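# Retrieve spanner from under UPS battery guard safely

## Task

Pull the spanner out from beneath the transparent guard over the UPS batteries and leave it lying flat inside the tray. The terminals and the link between them remain energized even though the breaker is off, so the attempt fails if the spanner ever bridges any two terminals or if any part of the robot makes contact with a terminal. The hook lying on the bench is insulated and safe to use.

## Robot and tools

Robot: two arms, left_arm and right_arm, each with a two-pad parallel gripper. In the scene frame the origin sits at table-top height midway between the nominal bases, +z points up, +x points out over the table, and left_arm is on the +y side (image sides do not follow these names). The calibrated bases are left_arm at (-0.021, +0.383, 0) m and right_arm at (+0.014, -0.429, 0) m, both with almost no yaw. Reported hand positions, orientations and velocities are in each arm's own base frame. Fixed cameras and the table use the scene frame. Command offsets run along the axes of that arm's current Hand target. Gripper geometry: the fingers point along the gripper's +z and spread along its x. end_effector_position is the point between the pads, and the fingertips extend 17.5 mm past it. A block sticks out about 10 cm toward the gripper's -y and turns with it.

Row format, shared by execute_actions and move: one flat list of 18 numbers, each in [-1, 1], covering both arms even if only one moves. The order is left dx, dy, dz, rx, ry, rz, left gripper position, force_limit, speed, then the same nine for the right arm. dx to rz are offsets, not poses. They are measured from the Hand target as it stood when the action or move began, along that target's own axes. Scale: 1.0 equals 0.6 m of translation or 180 degrees of turn. rx, ry, rz form one rotation vector. Sending all six pose numbers as 0 re-requests the current Hand target. Because the offset is counted from the new start, repeating a nonzero offset moves the arm again. Gripper position is absolute: +1 is fully open (50 mm gap), about -0.65 is where the pads meet, and -1 means grip until stopped. force_limit runs from about 20 N at -1, through 102 N at 0, to 185 N at +1 per pad. Gripper speed runs from 20 mm/s at -1, through 85 at 0, to 150 mm/s at +1. To leave a gripper unchanged, resend its last three numbers, because a 0 is a real command. New force or speed settings only apply after the position number changes by at least 0.01.

execute_actions(actions, cameras): actions is a list of actions. Each action is a table of up to 15 rows, one per 1/30 s step, and a short table repeats its last row. Every row is counted from the action's start pose. An empty list returns images and the full status. cameras takes names, ["all"] or [].

move(target, speed, blend, stop_force, zero, blocking, cameras): a straight-line path for each gripper. target is one 18-number row or a list of up to 15 rows, all counted from the same starting Hand targets. speed is in m/s (0.002 to 3.6, default 0.25), and turning is limited to twice that in rad/s. blend, in metres, rounds the corners of a list, and 0 stops at each point. stop_force, in N (3 to 120), ends an arm's path when its wrist sensor feels that much push. Use it slowly for contact, and do not rely on it while the gripper rotates. zero (default true) re-zeros before the move. blocking=false returns early and cannot be combined with stop_force. Paths do not avoid obstacles and last between 0.5 s and 10 s. The result adds a move: line with the ending (done, off_target, moving, held, fault) and any limits (paced = the pose was clipped, held = steps were withheld).

wait(seconds 0 to 10, cameras) holds the last commands. stop(cameras) brakes a running move; the fingers keep going. zoom_image(camera, region [x0,y0,x1,y1] in pixels, at most 504x504) enlarges part of the newest image from cam_head_left, cam_head_right, cam_high, cam_left_wrist or cam_right_wrist. Each image is 672x504. zero_wrist_force(arm) subtracts the current wrist reading. finished_scene(scene) ends the current scene and takes its number; it cannot be undone.

Reading results: Hand target is the last commanded pose after clipping, and the gripper may rest short of it. Commanded orientation is clipped to within 32 degrees of the measured one each step. object_status: 0 moving, 1 blocked while opening, 2 blocked while closing (the success code for a grip), 3 at the commanded position or pads closed. The gap is about (250 - position_measured) x 0.202 mm. Wrist force and torque are given in the end effector's own axes. A third line shows the peak reading since the last report. Joint velocities reading 'within noise' means the arm is still. A MOTOR HOT line appears at 70 °C, and at 85 °C the arm brakes for 30 s or more.

Avoid: the robot touching any battery terminal or the link. Never let the metal spanner lie across two terminals; reaching in with the insulated hook is the safe way to drag it out. Also avoid the spanner or anything else leaving the table, dropping or releasing moving parts, and fast impacts. Do not command targets beyond a firm contact, since the arms are stiff. An outside force near 150 N, or contact torque at a joint's limit (142 N m for the large joints, 26.6 N m for the wrists), stops that arm for 10 s. Keep the arms away from each other; a press between them can end the scene. Do not close a gripper on the other arm's fingers. Route paths around an arm's own base rather than near it. Avoid holding arms stretched out or pushing for long, which heats the motors.

Each tool is called after "Request:" as name([rows], argument=value, ...), one row to a line, values as JSON.

## Session

Request:
execute_actions(actions=[])

Scene clock: 0.00 s.
left_arm: end_effector_position=(+0.4205, +0.3386, +0.1090) position_measured=3 object_status=3 end_effector_quat_wxyz=(-0.012, +0.274, +0.961, +0.037) | right_arm: end_effector_position=(+0.0582, +0.0849, +0.3580) position_measured=3 object_status=3 end_effector_quat_wxyz=(-0.341, -0.208, +0.914, -0.073)
Joint positions: left_arm=[0.392 -1.374 1.954 -2.178 -1.498 -0.623] | right_arm=[4.309 -0.977 -1.925 -2.382 2.023 -0.985]
Joint velocities: within noise
Joint torques (N m): no reading
Wrist force (N): no reading
Wrist torque (N m): no reading
Wrist force, peak (N): no reading
Hand target: left_arm +0.4205, +0.3386, +0.1090; -0.012, +0.274, +0.961, +0.037 | right_arm +0.0582, +0.0849, +0.3580; -0.341, -0.208, +0.914, -0.073
Tool commands: left_gripper/position=+1.0 left_gripper/force_limit=+1.0 left_gripper/speed=+1.0 right_gripper/position=+1.0 right_gripper/force_limit=+1.0 right_gripper/speed=+1.0

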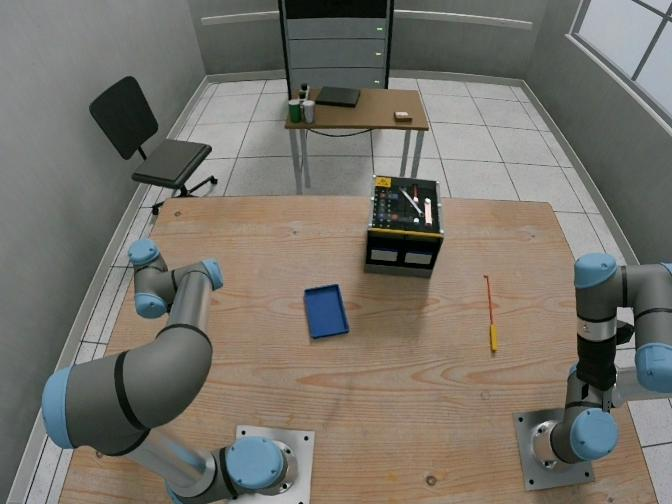

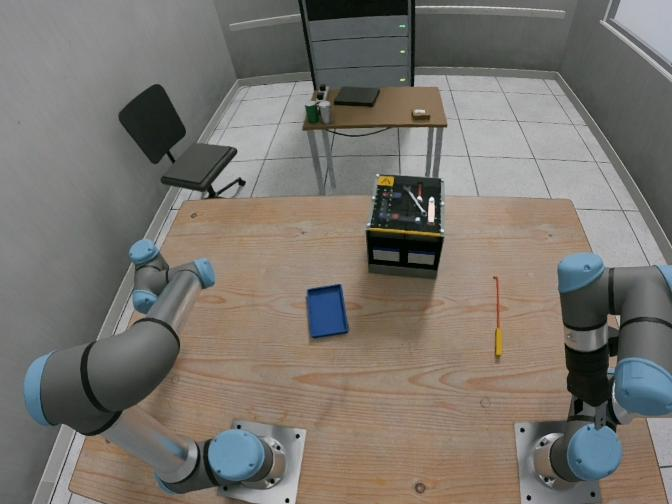

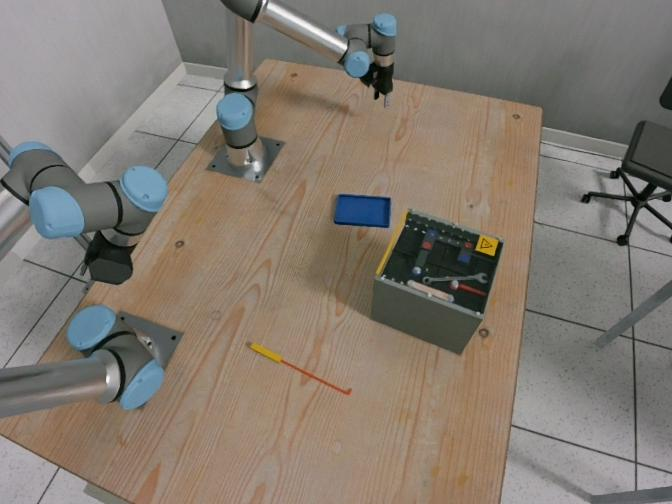

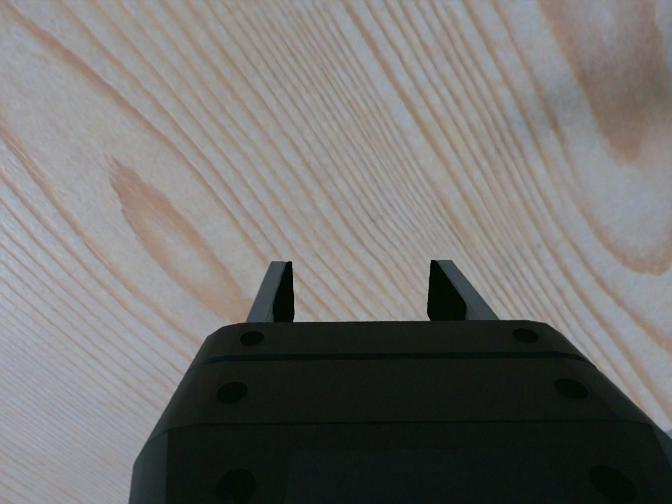

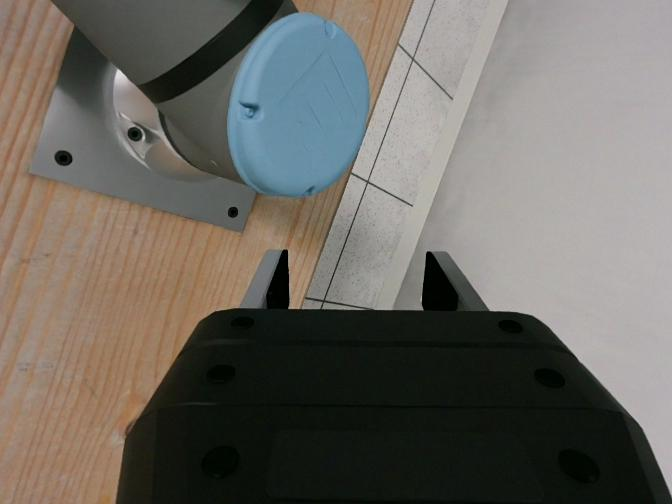

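Request:
zoom_image(camera="cam_high", region=[350, 190, 530, 370])

Request:
zoom_image(camera="cam_head_left", region=[340, 160, 470, 290])

Request:
zoom_image(camera="cam_head_right", region=[340, 160, 470, 290])

Request:
zoom_image(camera="cam_high", region=[230, 320, 370, 420])

Scaled by 2.800 from the camera's 672x504 image, which has a finer 960x720 frame.

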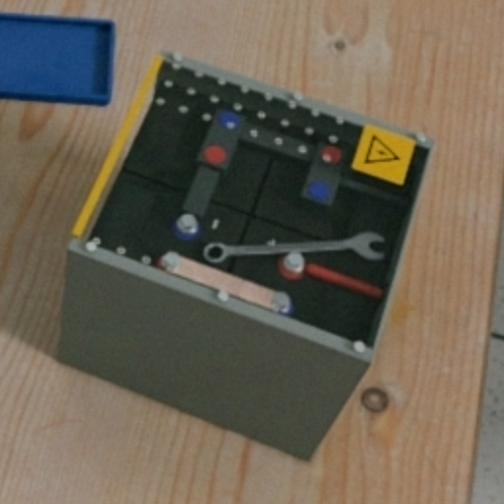

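Scaled by 3.877 from the camera's 672x504 image, which has a finer 960x720 frame.

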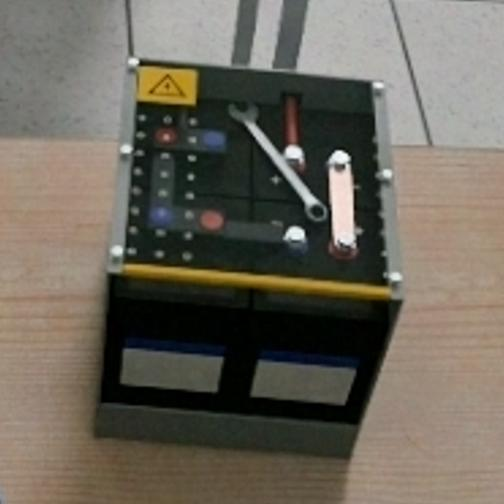

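Scaled by 3.877 from the camera's 672x504 image, which has a finer 960x720 frame.

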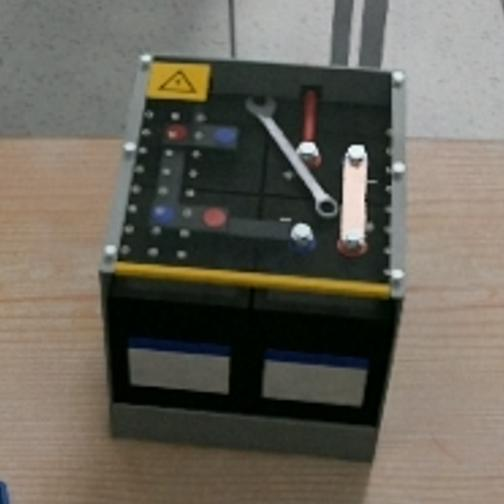

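Scaled by 3.600 from the camera's 672x504 image, which has a finer 960x720 frame.

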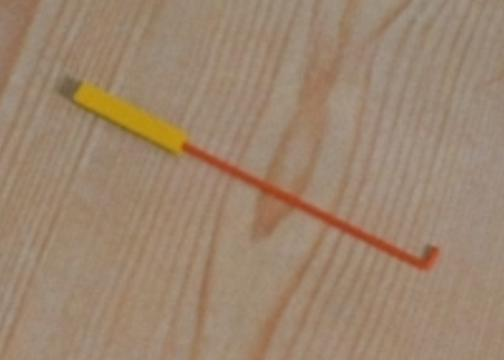

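Request:
move(target=[0,0,0,0,0,0,1,1,1,-0.670,0.216,-0.449,-0.3806,-0.3948,0.5447,1,1,1], speed=0.5, cameras=["all"])

Request:
zoom_image(camera="cam_right_wrist", region=[150, 50, 522, 330])

Scene clock: 4.63 s.
left_arm: end_effector_position=(+0.4205, +0.3386, +0.1090) position_measured=3 object_status=3 end_effector_quat_wxyz=(-0.012, +0.274, +0.961, +0.037) | right_arm: end_effector_position=(+0.4361, +0.4086, +0.3000) position_measured=3 object_status=3 end_effector_quat_wxyz=(+0.271, +0.653, +0.653, +0.270) end_effector_velocity=(+0.001, +0.000, +0.000) end_effector_angular_velocity=(+0.002, -0.002, -0.006)
Joint positions: left_arm=[0.392 -1.374 1.954 -2.178 -1.498 -0.623] | right_arm=[4.44 -1.56 -1.919 -0.971 0.821 1.194]
Joint velocities: left_arm=[within noise] | right_arm=[-0.001 -0.002 0.001 0 -0.003 0.005]
Joint torques (N m): left_arm=[0.1 -32.22 -20.74 -3.29 -0.04 0.29] | right_arm=[-12.56 14.18 35.35 5.95 -2.72 2.44]
Wrist force (N): left_arm=[-0.1 0.0 0.1] | right_arm=[-0.3 1.2 0.2]
Wrist torque (N m): left_arm=[0.00 0.02 0.00] | right_arm=[0.52 0.43 -0.28]
Wrist force, peak (N): left_arm=[-0.3 0.1 0.4] | right_arm=[1.5 1.9 1.5]
Hand target: left_arm +0.4205, +0.3386, +0.1090; -0.012, +0.274, +0.961, +0.037 | right_arm +0.4361, +0.4086, +0.3000; +0.271, +0.653, +0.653, +0.270
Off the commanded pose: left_arm 0.000 m, 0 deg | right_arm 0.000 m, 0 deg.
move: done
camera_calibration:
cam_right_wrist: T_world_to_cam=[[-0.00844198, 0.99987, -0.0137127, -0.392894], [0.423805, 0.0159982, 0.905612, -0.445013], [0.905714, 0.00183364, -0.423885, -0.137231], [0, 0, 0, 1]] pos_world=[0.309575, 0.400214, 0.339452]

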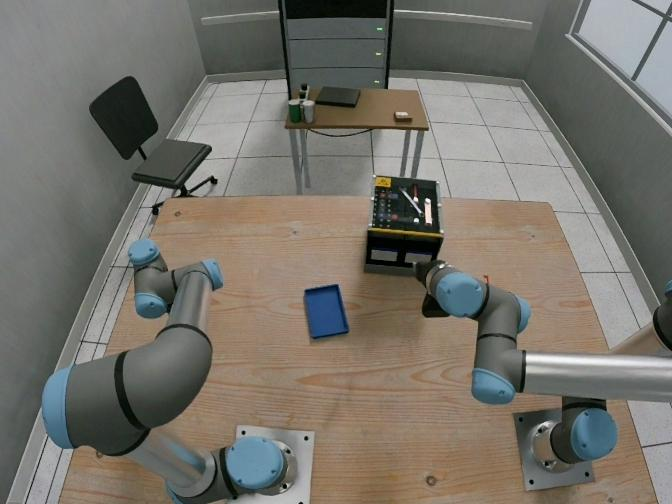

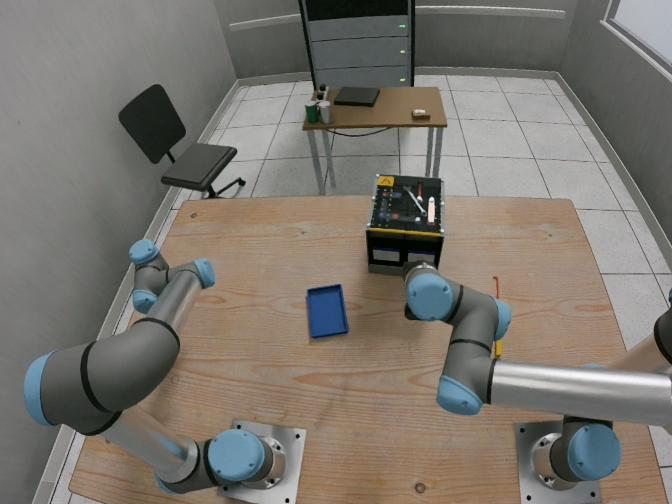

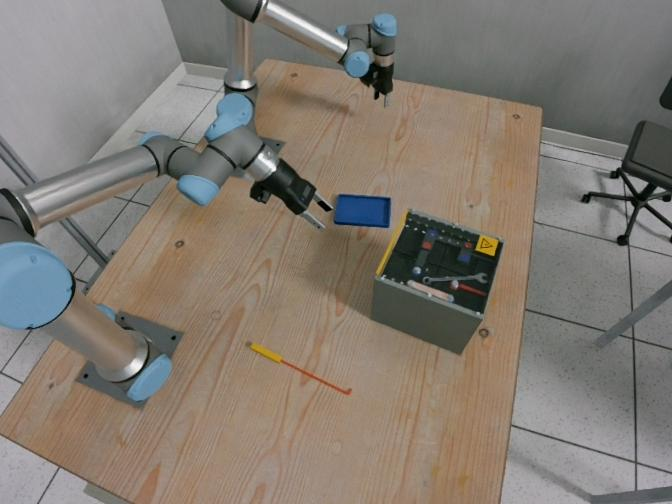

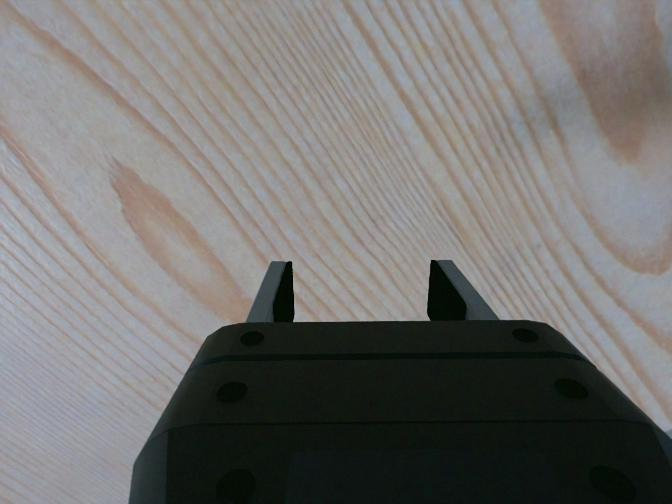

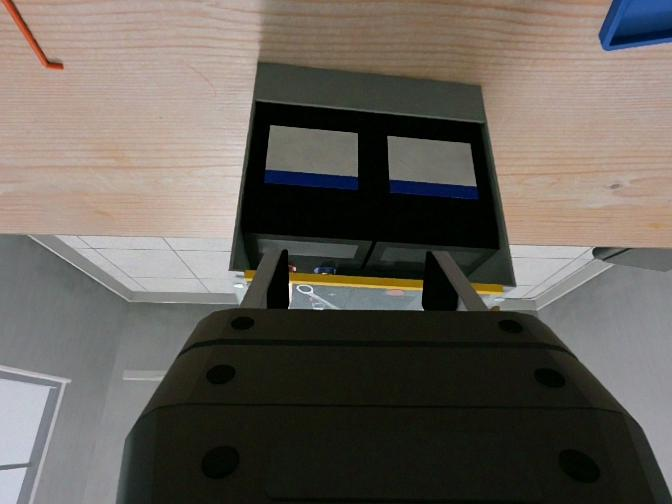

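Scaled by 1.355 from the camera's 672x504 image, which has a finer 960x720 frame.

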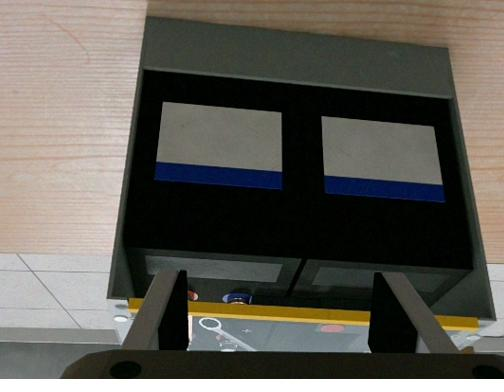

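Request:
move(target=[0,0,0,0,0,0,1,1,1,0,0.443,0.160,0.1111,0,0,1,1,1], speed=0.4, cameras=["cam_right_wrist"])

Request:
zoom_image(camera="cam_right_wrist", region=[100, 0, 580, 320])

Scene clock: 6.33 s.
left_arm: end_effector_position=(+0.4205, +0.3386, +0.1090) position_measured=3 object_status=3 end_effector_quat_wxyz=(-0.012, +0.274, +0.961, +0.037) | right_arm: end_effector_position=(+0.6919, +0.4087, +0.4204) position_measured=3 object_status=3 end_effector_quat_wxyz=(+0.154, +0.690, +0.690, +0.153) end_effector_velocity=(-0.001, +0.000, -0.001) end_effector_angular_velocity=(-0.003, +0.004, +0.001)
Joint positions: left_arm=[0.392 -1.374 1.954 -2.178 -1.498 -0.623] | right_arm=[3.942 -2.129 -0.751 -1.518 1.261 0.752]
Joint velocities: left_arm=[within noise] | right_arm=[0 -0.001 0.002 -0.006 0.001 0]
Joint torques (N m): left_arm=[1.11 -31.87 -21.64 -2.91 0.22 0.23] | right_arm=[-10.13 39.03 38.08 0.77 0.58 -2.02]
Wrist force (N): left_arm=[-0.1 0.1 0.1] | right_arm=[-1.0 1.4 -0.7]
Wrist torque (N m): left_arm=[0.02 0.01 0.00] | right_arm=[0.44 0.42 -0.12]
Wrist force, peak (N): left_arm=[0.2 0.2 0.3] | right_arm=[-2.0 6.6 -0.2]
Hand target: left_arm +0.4205, +0.3386, +0.1090; -0.012, +0.274, +0.961, +0.037 | right_arm +0.6919, +0.4086, +0.4202; +0.154, +0.690, +0.690, +0.153
Off the commanded pose: left_arm 0.000 m, 0 deg | right_arm 0.000 m, 0 deg.
move: done
camera_calibration:
cam_right_wrist: T_world_to_cam=[[-0.0119166, 0.999883, -0.00957132, -0.388587], [0.707669, 0.0151957, 0.70638, -0.774778], [0.706443, 0.00164428, -0.707768, -0.0606584], [0, 0, 0, 1]] pos_world=[0.586508, 0.400414, 0.500637]
Images, in order (width x height): cam_right_wrist 672x504.

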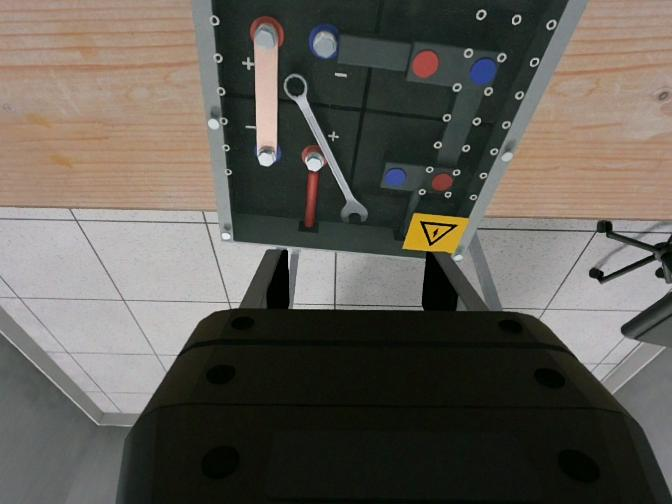

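Scaled by 1.050 from the camera's 672x504 image, which has a finer 960x720 frame.

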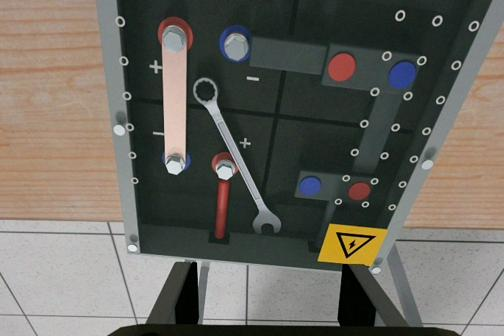

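Request:
move(target=[0,0,0,0,0,0,1,1,1,-0.033,-0.3555,0.139,-0.1944,0,0,1,1,1], speed=0.5, cameras=["cam_right_wrist"])

Request:
zoom_image(camera="cam_right_wrist", region=[200, 160, 480, 330])

Scene clock: 8.73 s.
left_arm: end_effector_position=(+0.4205, +0.3386, +0.1090) position_measured=3 object_status=3 end_effector_quat_wxyz=(-0.012, +0.274, +0.961, +0.037) | right_arm: end_effector_position=(+0.5340, +0.3886, +0.2545) position_measured=3 object_status=3 end_effector_quat_wxyz=(+0.354, +0.612, +0.612, +0.353) end_effector_velocity=(+0.000, +0.000, +0.000) end_effector_angular_velocity=(+0.004, -0.004, +0.000)
Joint positions: left_arm=[0.392 -1.374 1.954 -2.178 -1.498 -0.623] | right_arm=[4.312 -1.792 -2.037 -0.29 0.647 0.868]
Joint velocities: left_arm=[within noise] | right_arm=[0.001 0 -0.004 0.009 -0.002 0]
Joint torques (N m): left_arm=[-0.22 -32.09 -22 -3.1 -0.05 0.38] | right_arm=[12.28 28.13 16.27 6.61 -2.9 1.86]
Wrist force (N): left_arm=[0.0 0.0 0.2] | right_arm=[-0.4 1.4 0.8]
Wrist torque (N m): left_arm=[-0.01 -0.01 0.00] | right_arm=[0.65 0.56 -0.46]
Wrist force, peak (N): left_arm=[0.0 0.2 0.4] | right_arm=[-0.9 6.2 -1.5]
Hand target: left_arm +0.4205, +0.3386, +0.1090; -0.012, +0.274, +0.961, +0.037 | right_arm +0.5339, +0.3887, +0.2544; +0.354, +0.612, +0.612, +0.353
Off the commanded pose: left_arm 0.000 m, 0 deg | right_arm 0.000 m, 0 deg.
move: done
camera_calibration:
cam_right_wrist: T_world_to_cam=[[-0.00440941, 0.999871, -0.0154626, -0.374476], [0.175074, 0.0159958, 0.984425, -0.332179], [0.984545, 0.00163365, -0.175121, -0.350576], [0, 0, 0, 1]] pos_world=[0.401662, 0.380314, 0.259822]
Images, in order (width x height): cam_right_wrist 672x504.

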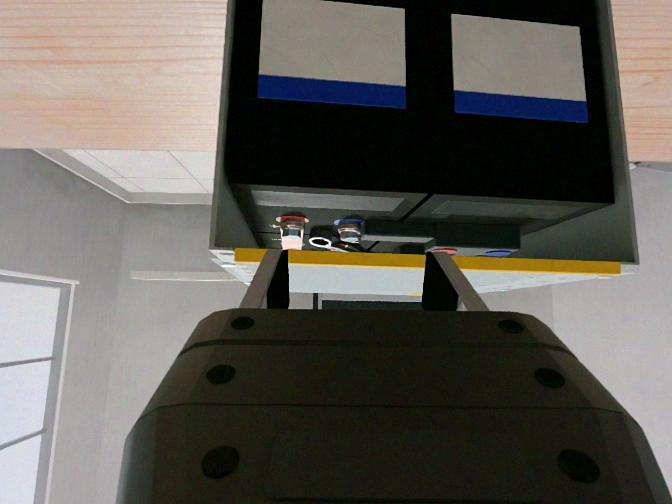

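Scaled by 1.800 from the camera's 672x504 image, which has a finer 960x720 frame.

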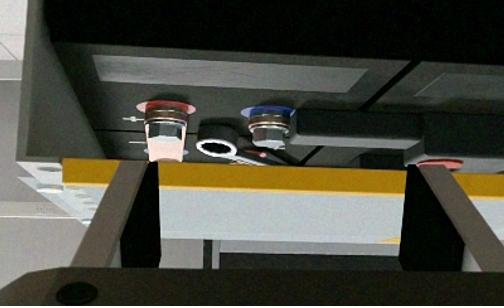

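Request:
move(target=[0,0,0,0,0,0,1,1,1,-0.458,-0.298,-0.169,0.3333,0,0,1,1,1], speed=0.5, cameras=["cam_right_wrist"])

Scene clock: 12.97 s.
left_arm: end_effector_position=(+0.4205, +0.3386, +0.1090) position_measured=3 object_status=3 end_effector_quat_wxyz=(-0.012, +0.274, +0.961, +0.037) | right_arm: end_effector_position=(+0.3567, +0.1140, +0.1505) position_measured=3 object_status=3 end_effector_quat_wxyz=(+0.001, +0.707, +0.707, +0.000)
Joint positions: left_arm=[0.392 -1.374 1.954 -2.178 -1.498 -0.623] | right_arm=[3.816 -1.319 -2.255 -1.138 1.57 0.675]
Joint torques (N m): left_arm=[1.33 -33.69 -20.83 -3.21 -0.04 0.21] | right_arm=[-12.7 11.9 33.71 1.01 1.17 -2.04]
Wrist force (N): left_arm=[-0.1 -0.1 0.3] | right_arm=[-0.9 0.8 -0.4]
Wrist torque (N m): left_arm=[-0.01 0.02 0.00] | right_arm=[0.12 0.32 -0.04]
Wrist force, peak (N): left_arm=[0.0 0.2 0.3] | right_arm=[-3.5 0.5 -0.3]
Hand target: left_arm +0.4205, +0.3386, +0.1090; -0.012, +0.274, +0.961, +0.037 | right_arm +0.3566, +0.1139, +0.1505; +0.001, +0.707, +0.707, +0.000
Off the commanded pose: left_arm 0.000 m, 0 deg | right_arm 0.000 m, 0 deg.
move: done
camera_calibration:
cam_right_wrist: T_world_to_cam=[[-0.0142714, 0.999891, -0.00374044, -0.10049], [0.939944, 0.0146915, 0.341012, -0.370263], [0.34103, 0.00135093, -0.940052, 0.151012], [0, 0, 0, 1]] pos_world=[0.295093, 0.105714, 0.267847]
Images, in order (width x height): cam_right_wrist 672x504.

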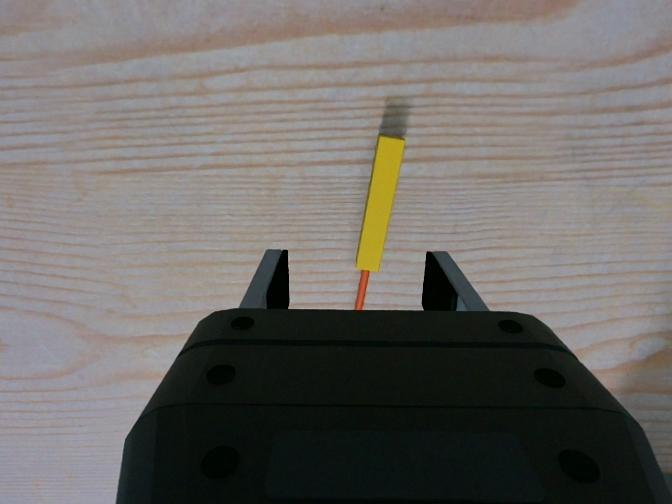

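Request:
move([
  [0,0,0,0,0,0,1,1,1,0.0367,0,0.2158,0,0,0.038,1,-0.5,1],
  [0,0,0,0,0,0,1,1,1,0.0367,0,0.2158,0,0,0.038,-1,-0.5,1],
  [0,0,0,0,0,0,1,1,1,0.0367,0,0.15,0,0,0.0,-1,-0.5,1],
  [0,0,0,0,0,0,1,1,1,0.39,0,0.15,0,0,0.0,-1,-0.5,1],
  [0,0,0,0,0,0,1,1,1,0.39,0,0.213,0,0,0.0,-1,-0.5,1],
], speed=0.25, cameras=["cam_right_wrist","cam_high"])

Scene clock: 17.33 s.
left_arm: end_effector_position=(+0.4205, +0.3386, +0.1090) position_measured=3 object_status=3 end_effector_quat_wxyz=(-0.012, +0.274, +0.961, +0.037) | right_arm: end_effector_position=(+0.3568, +0.3478, +0.0225) position_measured=174 object_status=2 end_effector_quat_wxyz=(+0.001, +0.707, +0.707, +0.000) end_effector_velocity=(+0.000, +0.001, +0.000) end_effector_angular_velocity=(+0.003, -0.002, +0.001)
Joint positions: left_arm=[0.392 -1.374 1.954 -2.178 -1.498 -0.623] | right_arm=[4.186 -1.847 -2.125 -0.741 1.57 1.045]
Joint velocities: left_arm=[within noise] | right_arm=[0 0 -0.001 0.005 0 0]
Joint torques (N m): left_arm=[1.81 -34.42 -20.24 -3.14 0.17 0.3] | right_arm=[14.06 23.78 26.56 11.33 3.98 -7.43]
Wrist force (N): left_arm=[-0.1 0.0 0.1] | right_arm=[-24.0 2.1 0.8]
Wrist torque (N m): left_arm=[-0.01 0.01 0.00] | right_arm=[0.46 0.18 5.59]
Wrist force, peak (N): left_arm=[0.0 0.4 0.2] | right_arm=[-35.2 -5.7 -46.7]
Hand target: left_arm +0.4205, +0.3386, +0.1090; -0.012, +0.274, +0.961, +0.037 | right_arm +0.3568, +0.3478, +0.0225; +0.001, +0.707, +0.707, +0.000
Off the commanded pose: left_arm 0.000 m, 0 deg | right_arm 0.000 m, 0 deg.
move: done
camera_calibration:
cam_right_wrist: T_world_to_cam=[[-0.0143308, 0.99989, -0.0038662, -0.334706], [0.940019, 0.0147904, 0.340801, -0.330169], [0.34082, 0.00124964, -0.940128, 0.0304423], [0, 0, 0, 1]] pos_world=[0.295193, 0.339514, 0.139847]
Images, in order (width x height): cam_high 672x504, cam_right_wrist 672x504.

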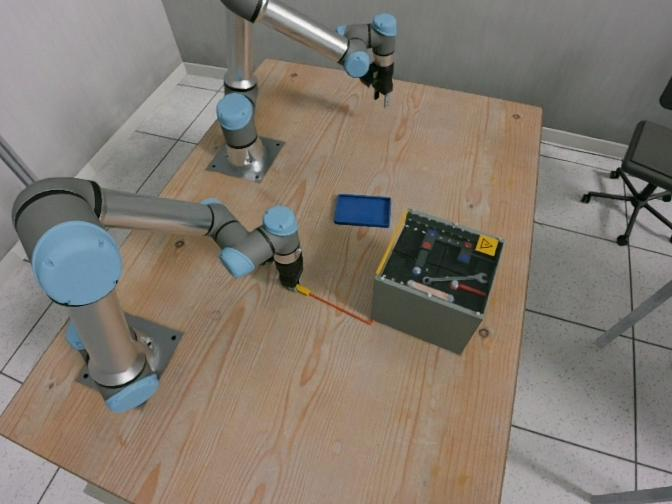

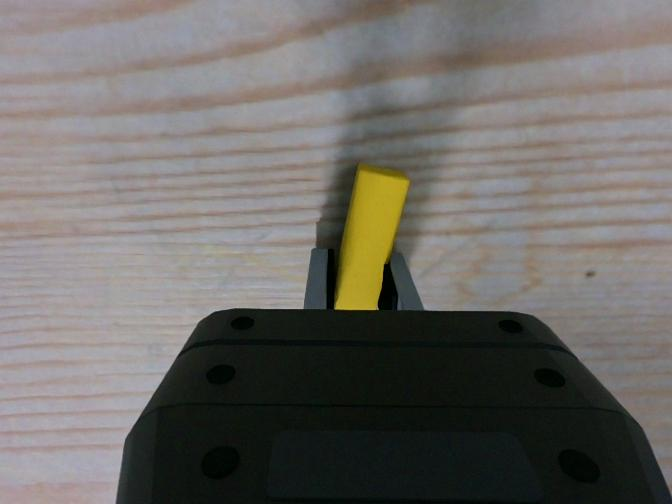

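Request:
move([
  [0,0,0,0,0,0,1,1,1,0,0,-0.03,0,0,0,-1,-0.5,1],
  [0,0,0,0,0,0,1,1,1,-0.02,-0.1,-0.03,0,0,0,-1,-0.5,1],
  [0,0,0,0,0,0,1,1,1,-0.02,-0.1,-0.001,0,0,0,-1,-0.5,1],
], speed=0.2, cameras=["cam_right_wrist","cam_high","cam_head_left"])

Request:
zoom_image(camera="cam_high", region=[260, 190, 530, 390])

Scene clock: 19.50 s.
left_arm: end_effector_position=(+0.4205, +0.3386, +0.1090) position_measured=3 object_status=3 end_effector_quat_wxyz=(-0.012, +0.274, +0.961, +0.037) | right_arm: end_effector_position=(+0.2968, +0.3358, +0.0231) position_measured=174 object_status=2 end_effector_quat_wxyz=(+0.001, +0.707, +0.707, +0.000)
Joint positions: left_arm=[0.392 -1.374 1.954 -2.178 -1.498 -0.623] | right_arm=[4.291 -1.746 -2.261 -0.706 1.57 1.15]
Joint torques (N m): left_arm=[1.28 -32.72 -21.22 -3.15 0.15 0.23] | right_arm=[12.66 14.35 17.97 5.56 1.1 1.66]
Wrist force (N): left_arm=[-0.1 0.0 0.2] | right_arm=[-1.8 0.7 0.6]
Wrist torque (N m): left_arm=[0.01 0.01 0.00] | right_arm=[0.16 0.50 0.05]
Wrist force, peak (N): left_arm=[0.0 0.2 0.3] | right_arm=[-24.3 4.4 1.8]
Hand target: left_arm +0.4205, +0.3386, +0.1090; -0.012, +0.274, +0.961, +0.037 | right_arm +0.2968, +0.3358, +0.0231; +0.001, +0.707, +0.707, +0.000
Off the commanded pose: left_arm 0.000 m, 0 deg | right_arm 0.000 m, 0 deg.
move: done
camera_calibration:
cam_right_wrist: T_world_to_cam=[[-0.014331, 0.99989, -0.00386486, -0.323565], [0.940051, 0.0147903, 0.340713, -0.27379], [0.340732, 0.00124958, -0.94016, 0.0514958], [0, 0, 0, 1]] pos_world=[0.235193, 0.327514, 0.140447]
Images, in order (width x height): cam_head_left 672x504, cam_high 672x504, cam_right_wrist 672x504.

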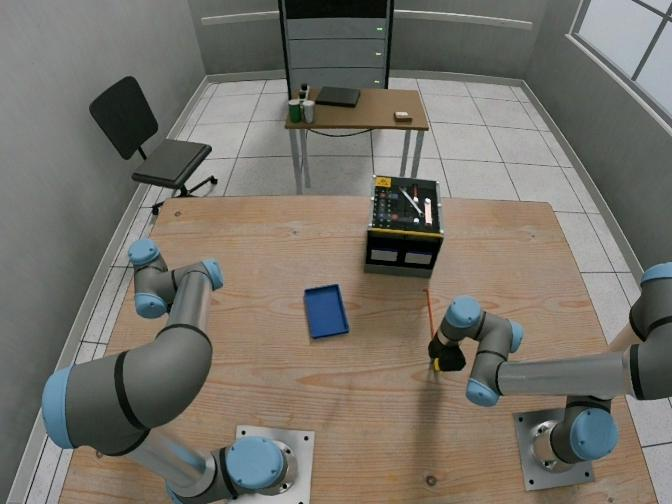

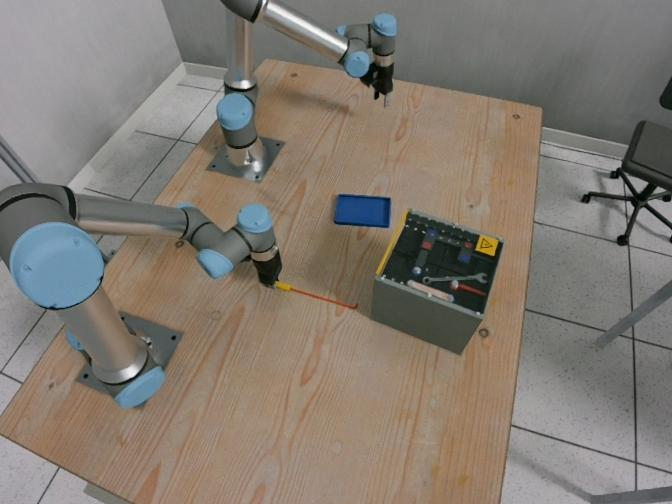

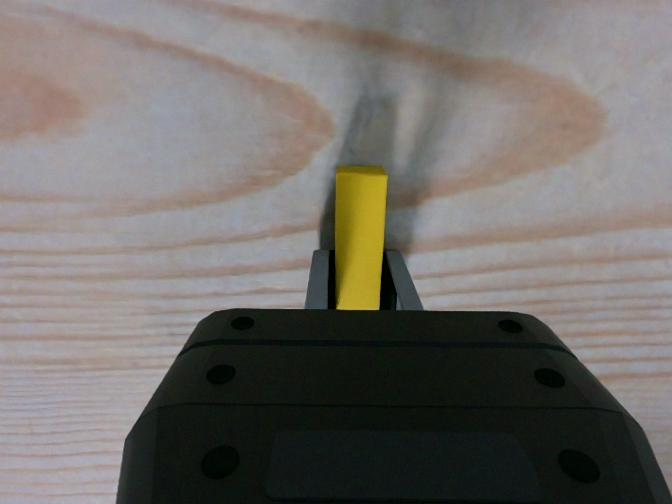

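Scaled by 1.867 from the camera's 672x504 image, which has a finer 960x720 frame.

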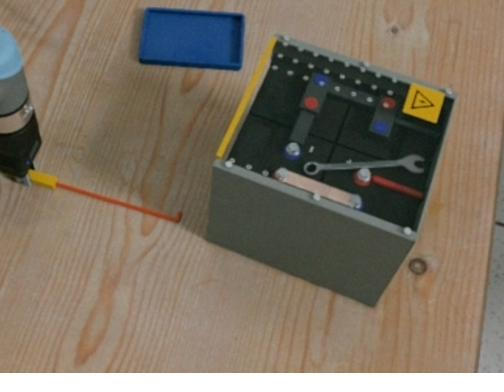

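Request:
move([
  [0,0,0,0,0,0,1,1,1,0,0,0,0,0,0,1,-0.5,1],
  [0,0,0,0,0,0,1,1,1,0,0,-0.2,0,0,0,1,-0.5,1],
  [-0.312,-0.59,-0.086,0.012,-0.023,0.324,1,1,1,-0.55,0.1,-0.3,0,0,0,1,-0.5,1],
], speed=0.5)

Request:
move(target=[-0.671,-0.046,-0.034,0,0,0,1,1,1,0,0,0,0,0,0,1,-0.5,1], speed=0.5, cameras=["cam_left_wrist","cam_high"])

Scene clock: 22.97 s.
left_arm: end_effector_position=(+0.3933, -0.0637, +0.1292) position_measured=3 object_status=3 end_effector_quat_wxyz=(+0.000, +0.708, +0.706, +0.000) | right_arm: end_effector_position=(+0.3565, +0.0060, +0.2034) position_measured=3 object_status=3 end_effector_quat_wxyz=(+0.000, +0.707, +0.707, +0.000) end_effector_velocity=(+0.000, -0.001, +0.000) end_effector_angular_velocity=(+0.000, -0.001, +0.004)
Joint positions: left_arm=[-0.502 -1.724 2.242 -2.088 -1.571 -0.499] | right_arm=[3.543 -1.213 -2.181 -1.318 1.57 0.402]
Joint velocities: left_arm=[within noise] | right_arm=[-0.002 0 0.001 0 0 -0.005]
Joint torques (N m): left_arm=[-5.98 -26.49 -17.32 -4.76 1.72 -1.61] | right_arm=[-14.02 19.7 25.92 5.96 -1.62 -2.15]
Wrist force (N): left_arm=[-0.1 0.1 0.1] | right_arm=[-2.3 0.6 -0.5]
Wrist torque (N m): left_arm=[0.06 0.00 -0.04] | right_arm=[0.10 0.56 0.00]
Wrist force, peak (N): left_arm=[1.5 3.5 0.4] | right_arm=[-5.4 0.8 -0.4]
Hand target: left_arm +0.3933, -0.0637, +0.1293; +0.000, +0.708, +0.706, +0.000 | right_arm +0.3565, +0.0060, +0.2035; +0.001, +0.707, +0.707, +0.000
Off the commanded pose: left_arm 0.000 m, 0 deg | right_arm 0.000 m, 0 deg.
move: done

Scene clock: 24.37 s.
left_arm: end_effector_position=(+0.3648, -0.4662, +0.1496) position_measured=3 object_status=3 end_effector_quat_wxyz=(+0.000, +0.708, +0.706, +0.000) | right_arm: end_effector_position=(+0.3565, +0.0060, +0.2035) position_measured=3 object_status=3 end_effector_quat_wxyz=(+0.001, +0.707, +0.707, +0.000)
Joint positions: left_arm=[-1.134 -1.285 1.71 -1.995 -1.571 -1.131] | right_arm=[3.542 -1.213 -2.181 -1.318 1.57 0.401]
Joint torques (N m): left_arm=[-6.82 -27.3 -29.48 -2.74 -0.34 -0.8] | right_arm=[-12.01 19.73 35.03 5.77 -1.36 -1.86]
Wrist force (N): left_arm=[-0.1 -0.1 0.3] | right_arm=[-2.1 0.7 -0.2]
Wrist torque (N m): left_arm=[0.04 -0.01 -0.04] | right_arm=[0.12 0.53 0.02]
Wrist force, peak (N): left_arm=[-4.3 -0.4 0.0] | right_arm=[-2.6 0.6 -0.2]
Hand target: left_arm +0.3648, -0.4663, +0.1496; +0.000, +0.708, +0.706, +0.000 | right_arm +0.3565, +0.0060, +0.2035; +0.001, +0.707, +0.707, +0.000
Off the commanded pose: left_arm 0.000 m, 0 deg | right_arm 0.000 m, 0 deg.
move: done
camera_calibration:
cam_left_wrist: T_world_to_cam=[[0.00788692, 0.999914, 0.0104943, 0.472368], [0.940748, -0.0109774, 0.338928, -0.3813], [0.339014, 0.00719943, -0.940754, 0.153204], [0, 0, 0, 1]] pos_world=[0.303044, -0.477615, 0.268404]
Images, in order (width x height): cam_high 672x504, cam_left_wrist 672x504.

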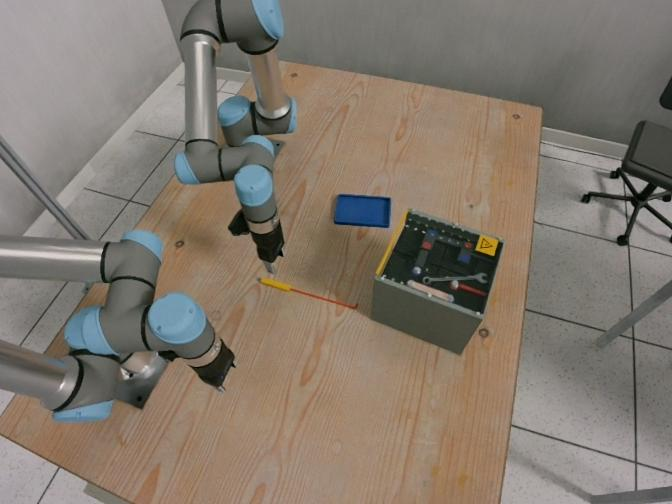

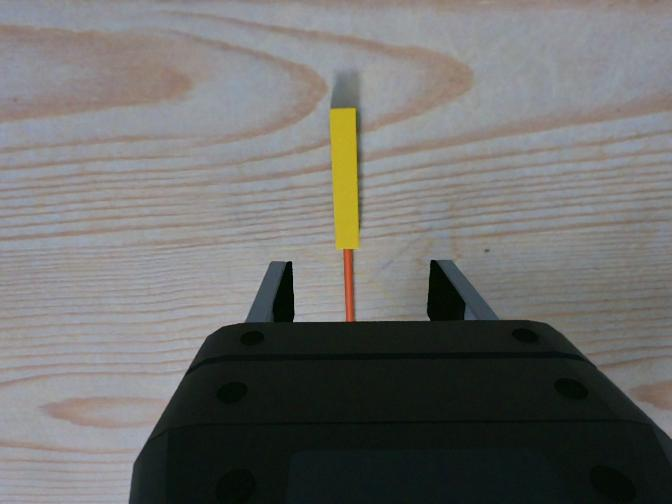

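Request:
move([
  [-0.005,-0.033,0.2143,0,0,-0.0094,1,0,1,0,0,0,0,0,0,1,-0.5,1],
  [-0.005,-0.033,0.2143,0,0,-0.0094,-1,0,1,0,0,0,0,0,0,1,-0.5,1],
  [-0.005,-0.033,0.05,0,0,-0.0094,-1,0,1,0,0,0,0,0,0,1,-0.5,1],
  [0.077,0.008,-0.25,0,-0.5,0,-1,0,1,0,0,0,0,0,0,1,-0.5,1],
], speed=[0.2,0.2,0.2,0.5])

Request:
move(target=[0,0,0,0,0,0,-1,0,1,0.672,0.559,-0.361,-0.1389,0,0,1,-0.5,1], speed=0.4, cameras=["all"])

Request:
zoom_image(camera="cam_right_wrist", region=[100, 0, 580, 320])

Scene clock: 29.57 s.
left_arm: end_effector_position=(+0.3698, -0.4201, +0.2997) position_measured=176 object_status=2 end_effector_quat_wxyz=(+0.499, +0.501, +0.500, -0.501) | right_arm: end_effector_position=(+0.3565, +0.0060, +0.2035) position_measured=3 object_status=3 end_effector_quat_wxyz=(+0.001, +0.707, +0.707, +0.000)
Joint positions: left_arm=[-0.747 -1.107 2.169 -4.204 -2.397 -1.571] | right_arm=[3.542 -1.213 -2.181 -1.318 1.57 0.401]
Joint torques (N m): left_arm=[-3.5 -24.19 -15.67 -3.25 -1.43 -1.75] | right_arm=[-11.51 19.71 35.53 5.37 -1.08 -1.32]
Wrist force (N): left_arm=[-1.1 1.8 1.4] | right_arm=[-2.1 0.4 -0.3]
Wrist torque (N m): left_arm=[-0.05 -0.17 -0.21] | right_arm=[0.08 0.53 0.03]
Wrist force, peak (N): left_arm=[0.4 -0.4 3.7] | right_arm=[-2.6 0.4 -0.5]
Hand target: left_arm +0.3698, -0.4201, +0.2996; +0.499, +0.500, +0.500, -0.501 | right_arm +0.3565, +0.0060, +0.2035; +0.001, +0.707, +0.707, +0.000
Off the commanded pose: left_arm 0.000 m, 0 deg | right_arm 0.000 m, 0 deg.
move: done

Scene clock: 31.60 s.
left_arm: end_effector_position=(+0.3698, -0.4201, +0.2996) position_measured=176 object_status=2 end_effector_quat_wxyz=(+0.499, +0.500, +0.500, -0.501) | right_arm: end_effector_position=(+0.6920, +0.4093, +0.4199) position_measured=3 object_status=3 end_effector_quat_wxyz=(+0.154, +0.690, +0.690, +0.153)
Joint positions: left_arm=[-0.747 -1.107 2.169 -4.204 -2.397 -1.571] | right_arm=[3.943 -2.13 -0.75 -1.518 1.261 0.752]
Joint torques (N m): left_arm=[-6.02 -23.79 -19.48 -0.43 -1.65 -1.72] | right_arm=[-9.35 37.6 35.35 2.81 -2.24 -0.78]
Wrist force (N): left_arm=[-0.9 1.8 1.4] | right_arm=[-2.0 0.4 -0.1]
Wrist torque (N m): left_arm=[-0.05 -0.20 -0.19] | right_arm=[0.28 0.57 -0.19]
Wrist force, peak (N): left_arm=[-1.0 1.9 1.6] | right_arm=[-5.3 -1.9 1.6]
Hand target: left_arm +0.3698, -0.4201, +0.2996; +0.499, +0.500, +0.500, -0.501 | right_arm +0.6920, +0.4092, +0.4197; +0.154, +0.690, +0.690, +0.153
Off the commanded pose: left_arm 0.000 m, 0 deg | right_arm 0.000 m, 0 deg.
move: done
camera_calibration:
cam_left_wrist: T_world_to_cam=[[0.00512328, 0.0105746, -0.999931, 0.312804], [0.941415, 0.337146, 0.00838891, -0.191226], [0.337211, -0.941393, -0.00822784, -0.385023], [0, 0, 0, 1]] pos_world=[0.308254, -0.301295, 0.311219]
cam_right_wrist: T_world_to_cam=[[-0.0117068, 0.999886, -0.00949652, -0.389252], [0.707772, 0.0149947, 0.706281, -0.774433], [0.706344, 0.00154695, -0.707867, -0.0609363], [0, 0, 0, 1]] pos_world=[0.586608, 0.400914, 0.500136]

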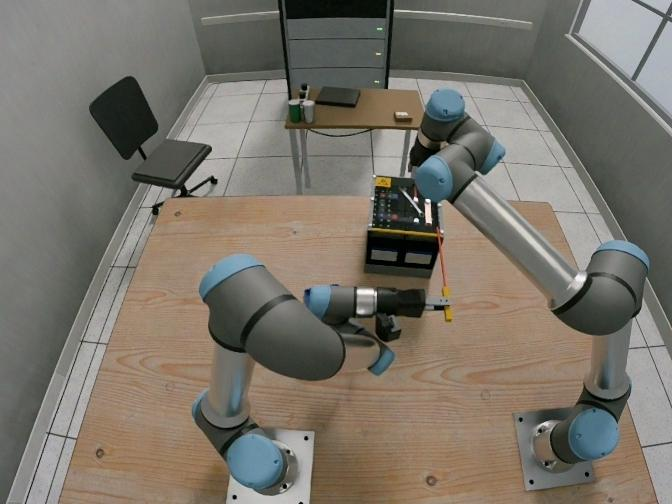

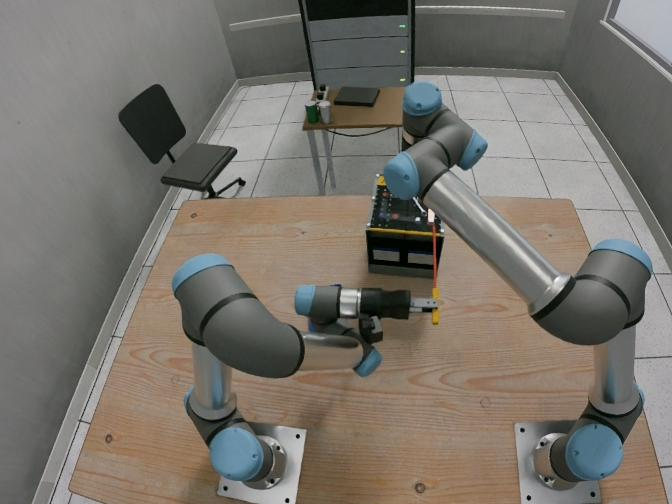

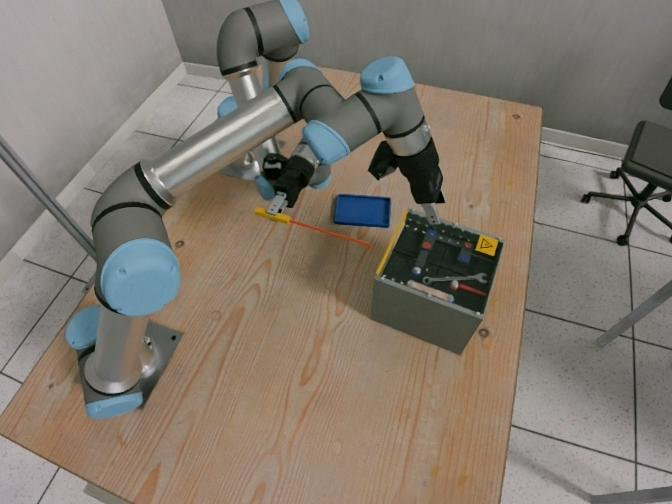

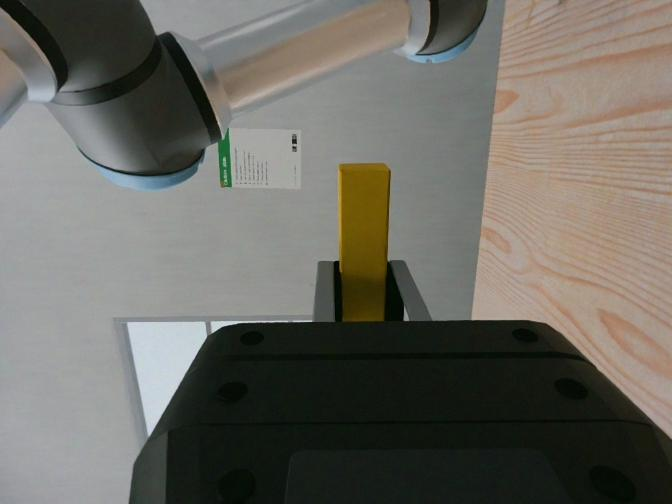

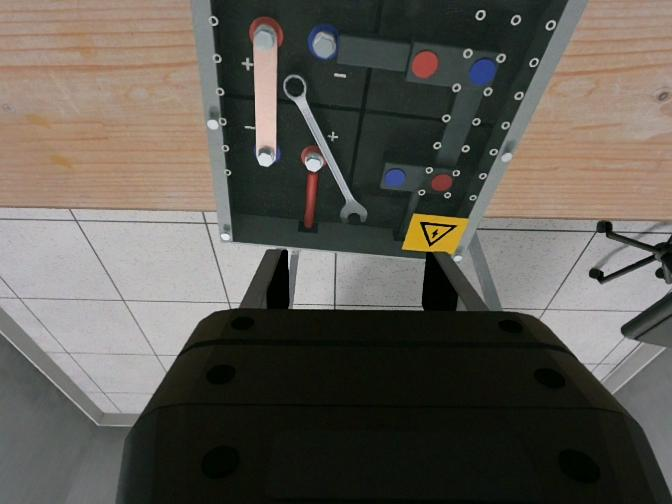

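Scaled by 1.050 from the camera's 672x504 image, which has a finer 960x720 frame.

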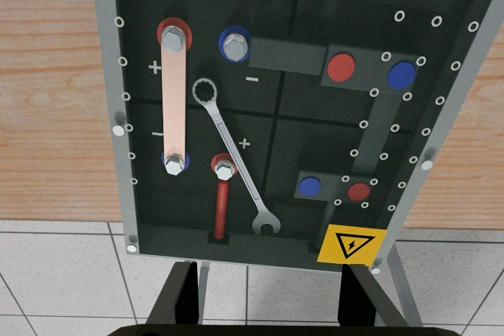

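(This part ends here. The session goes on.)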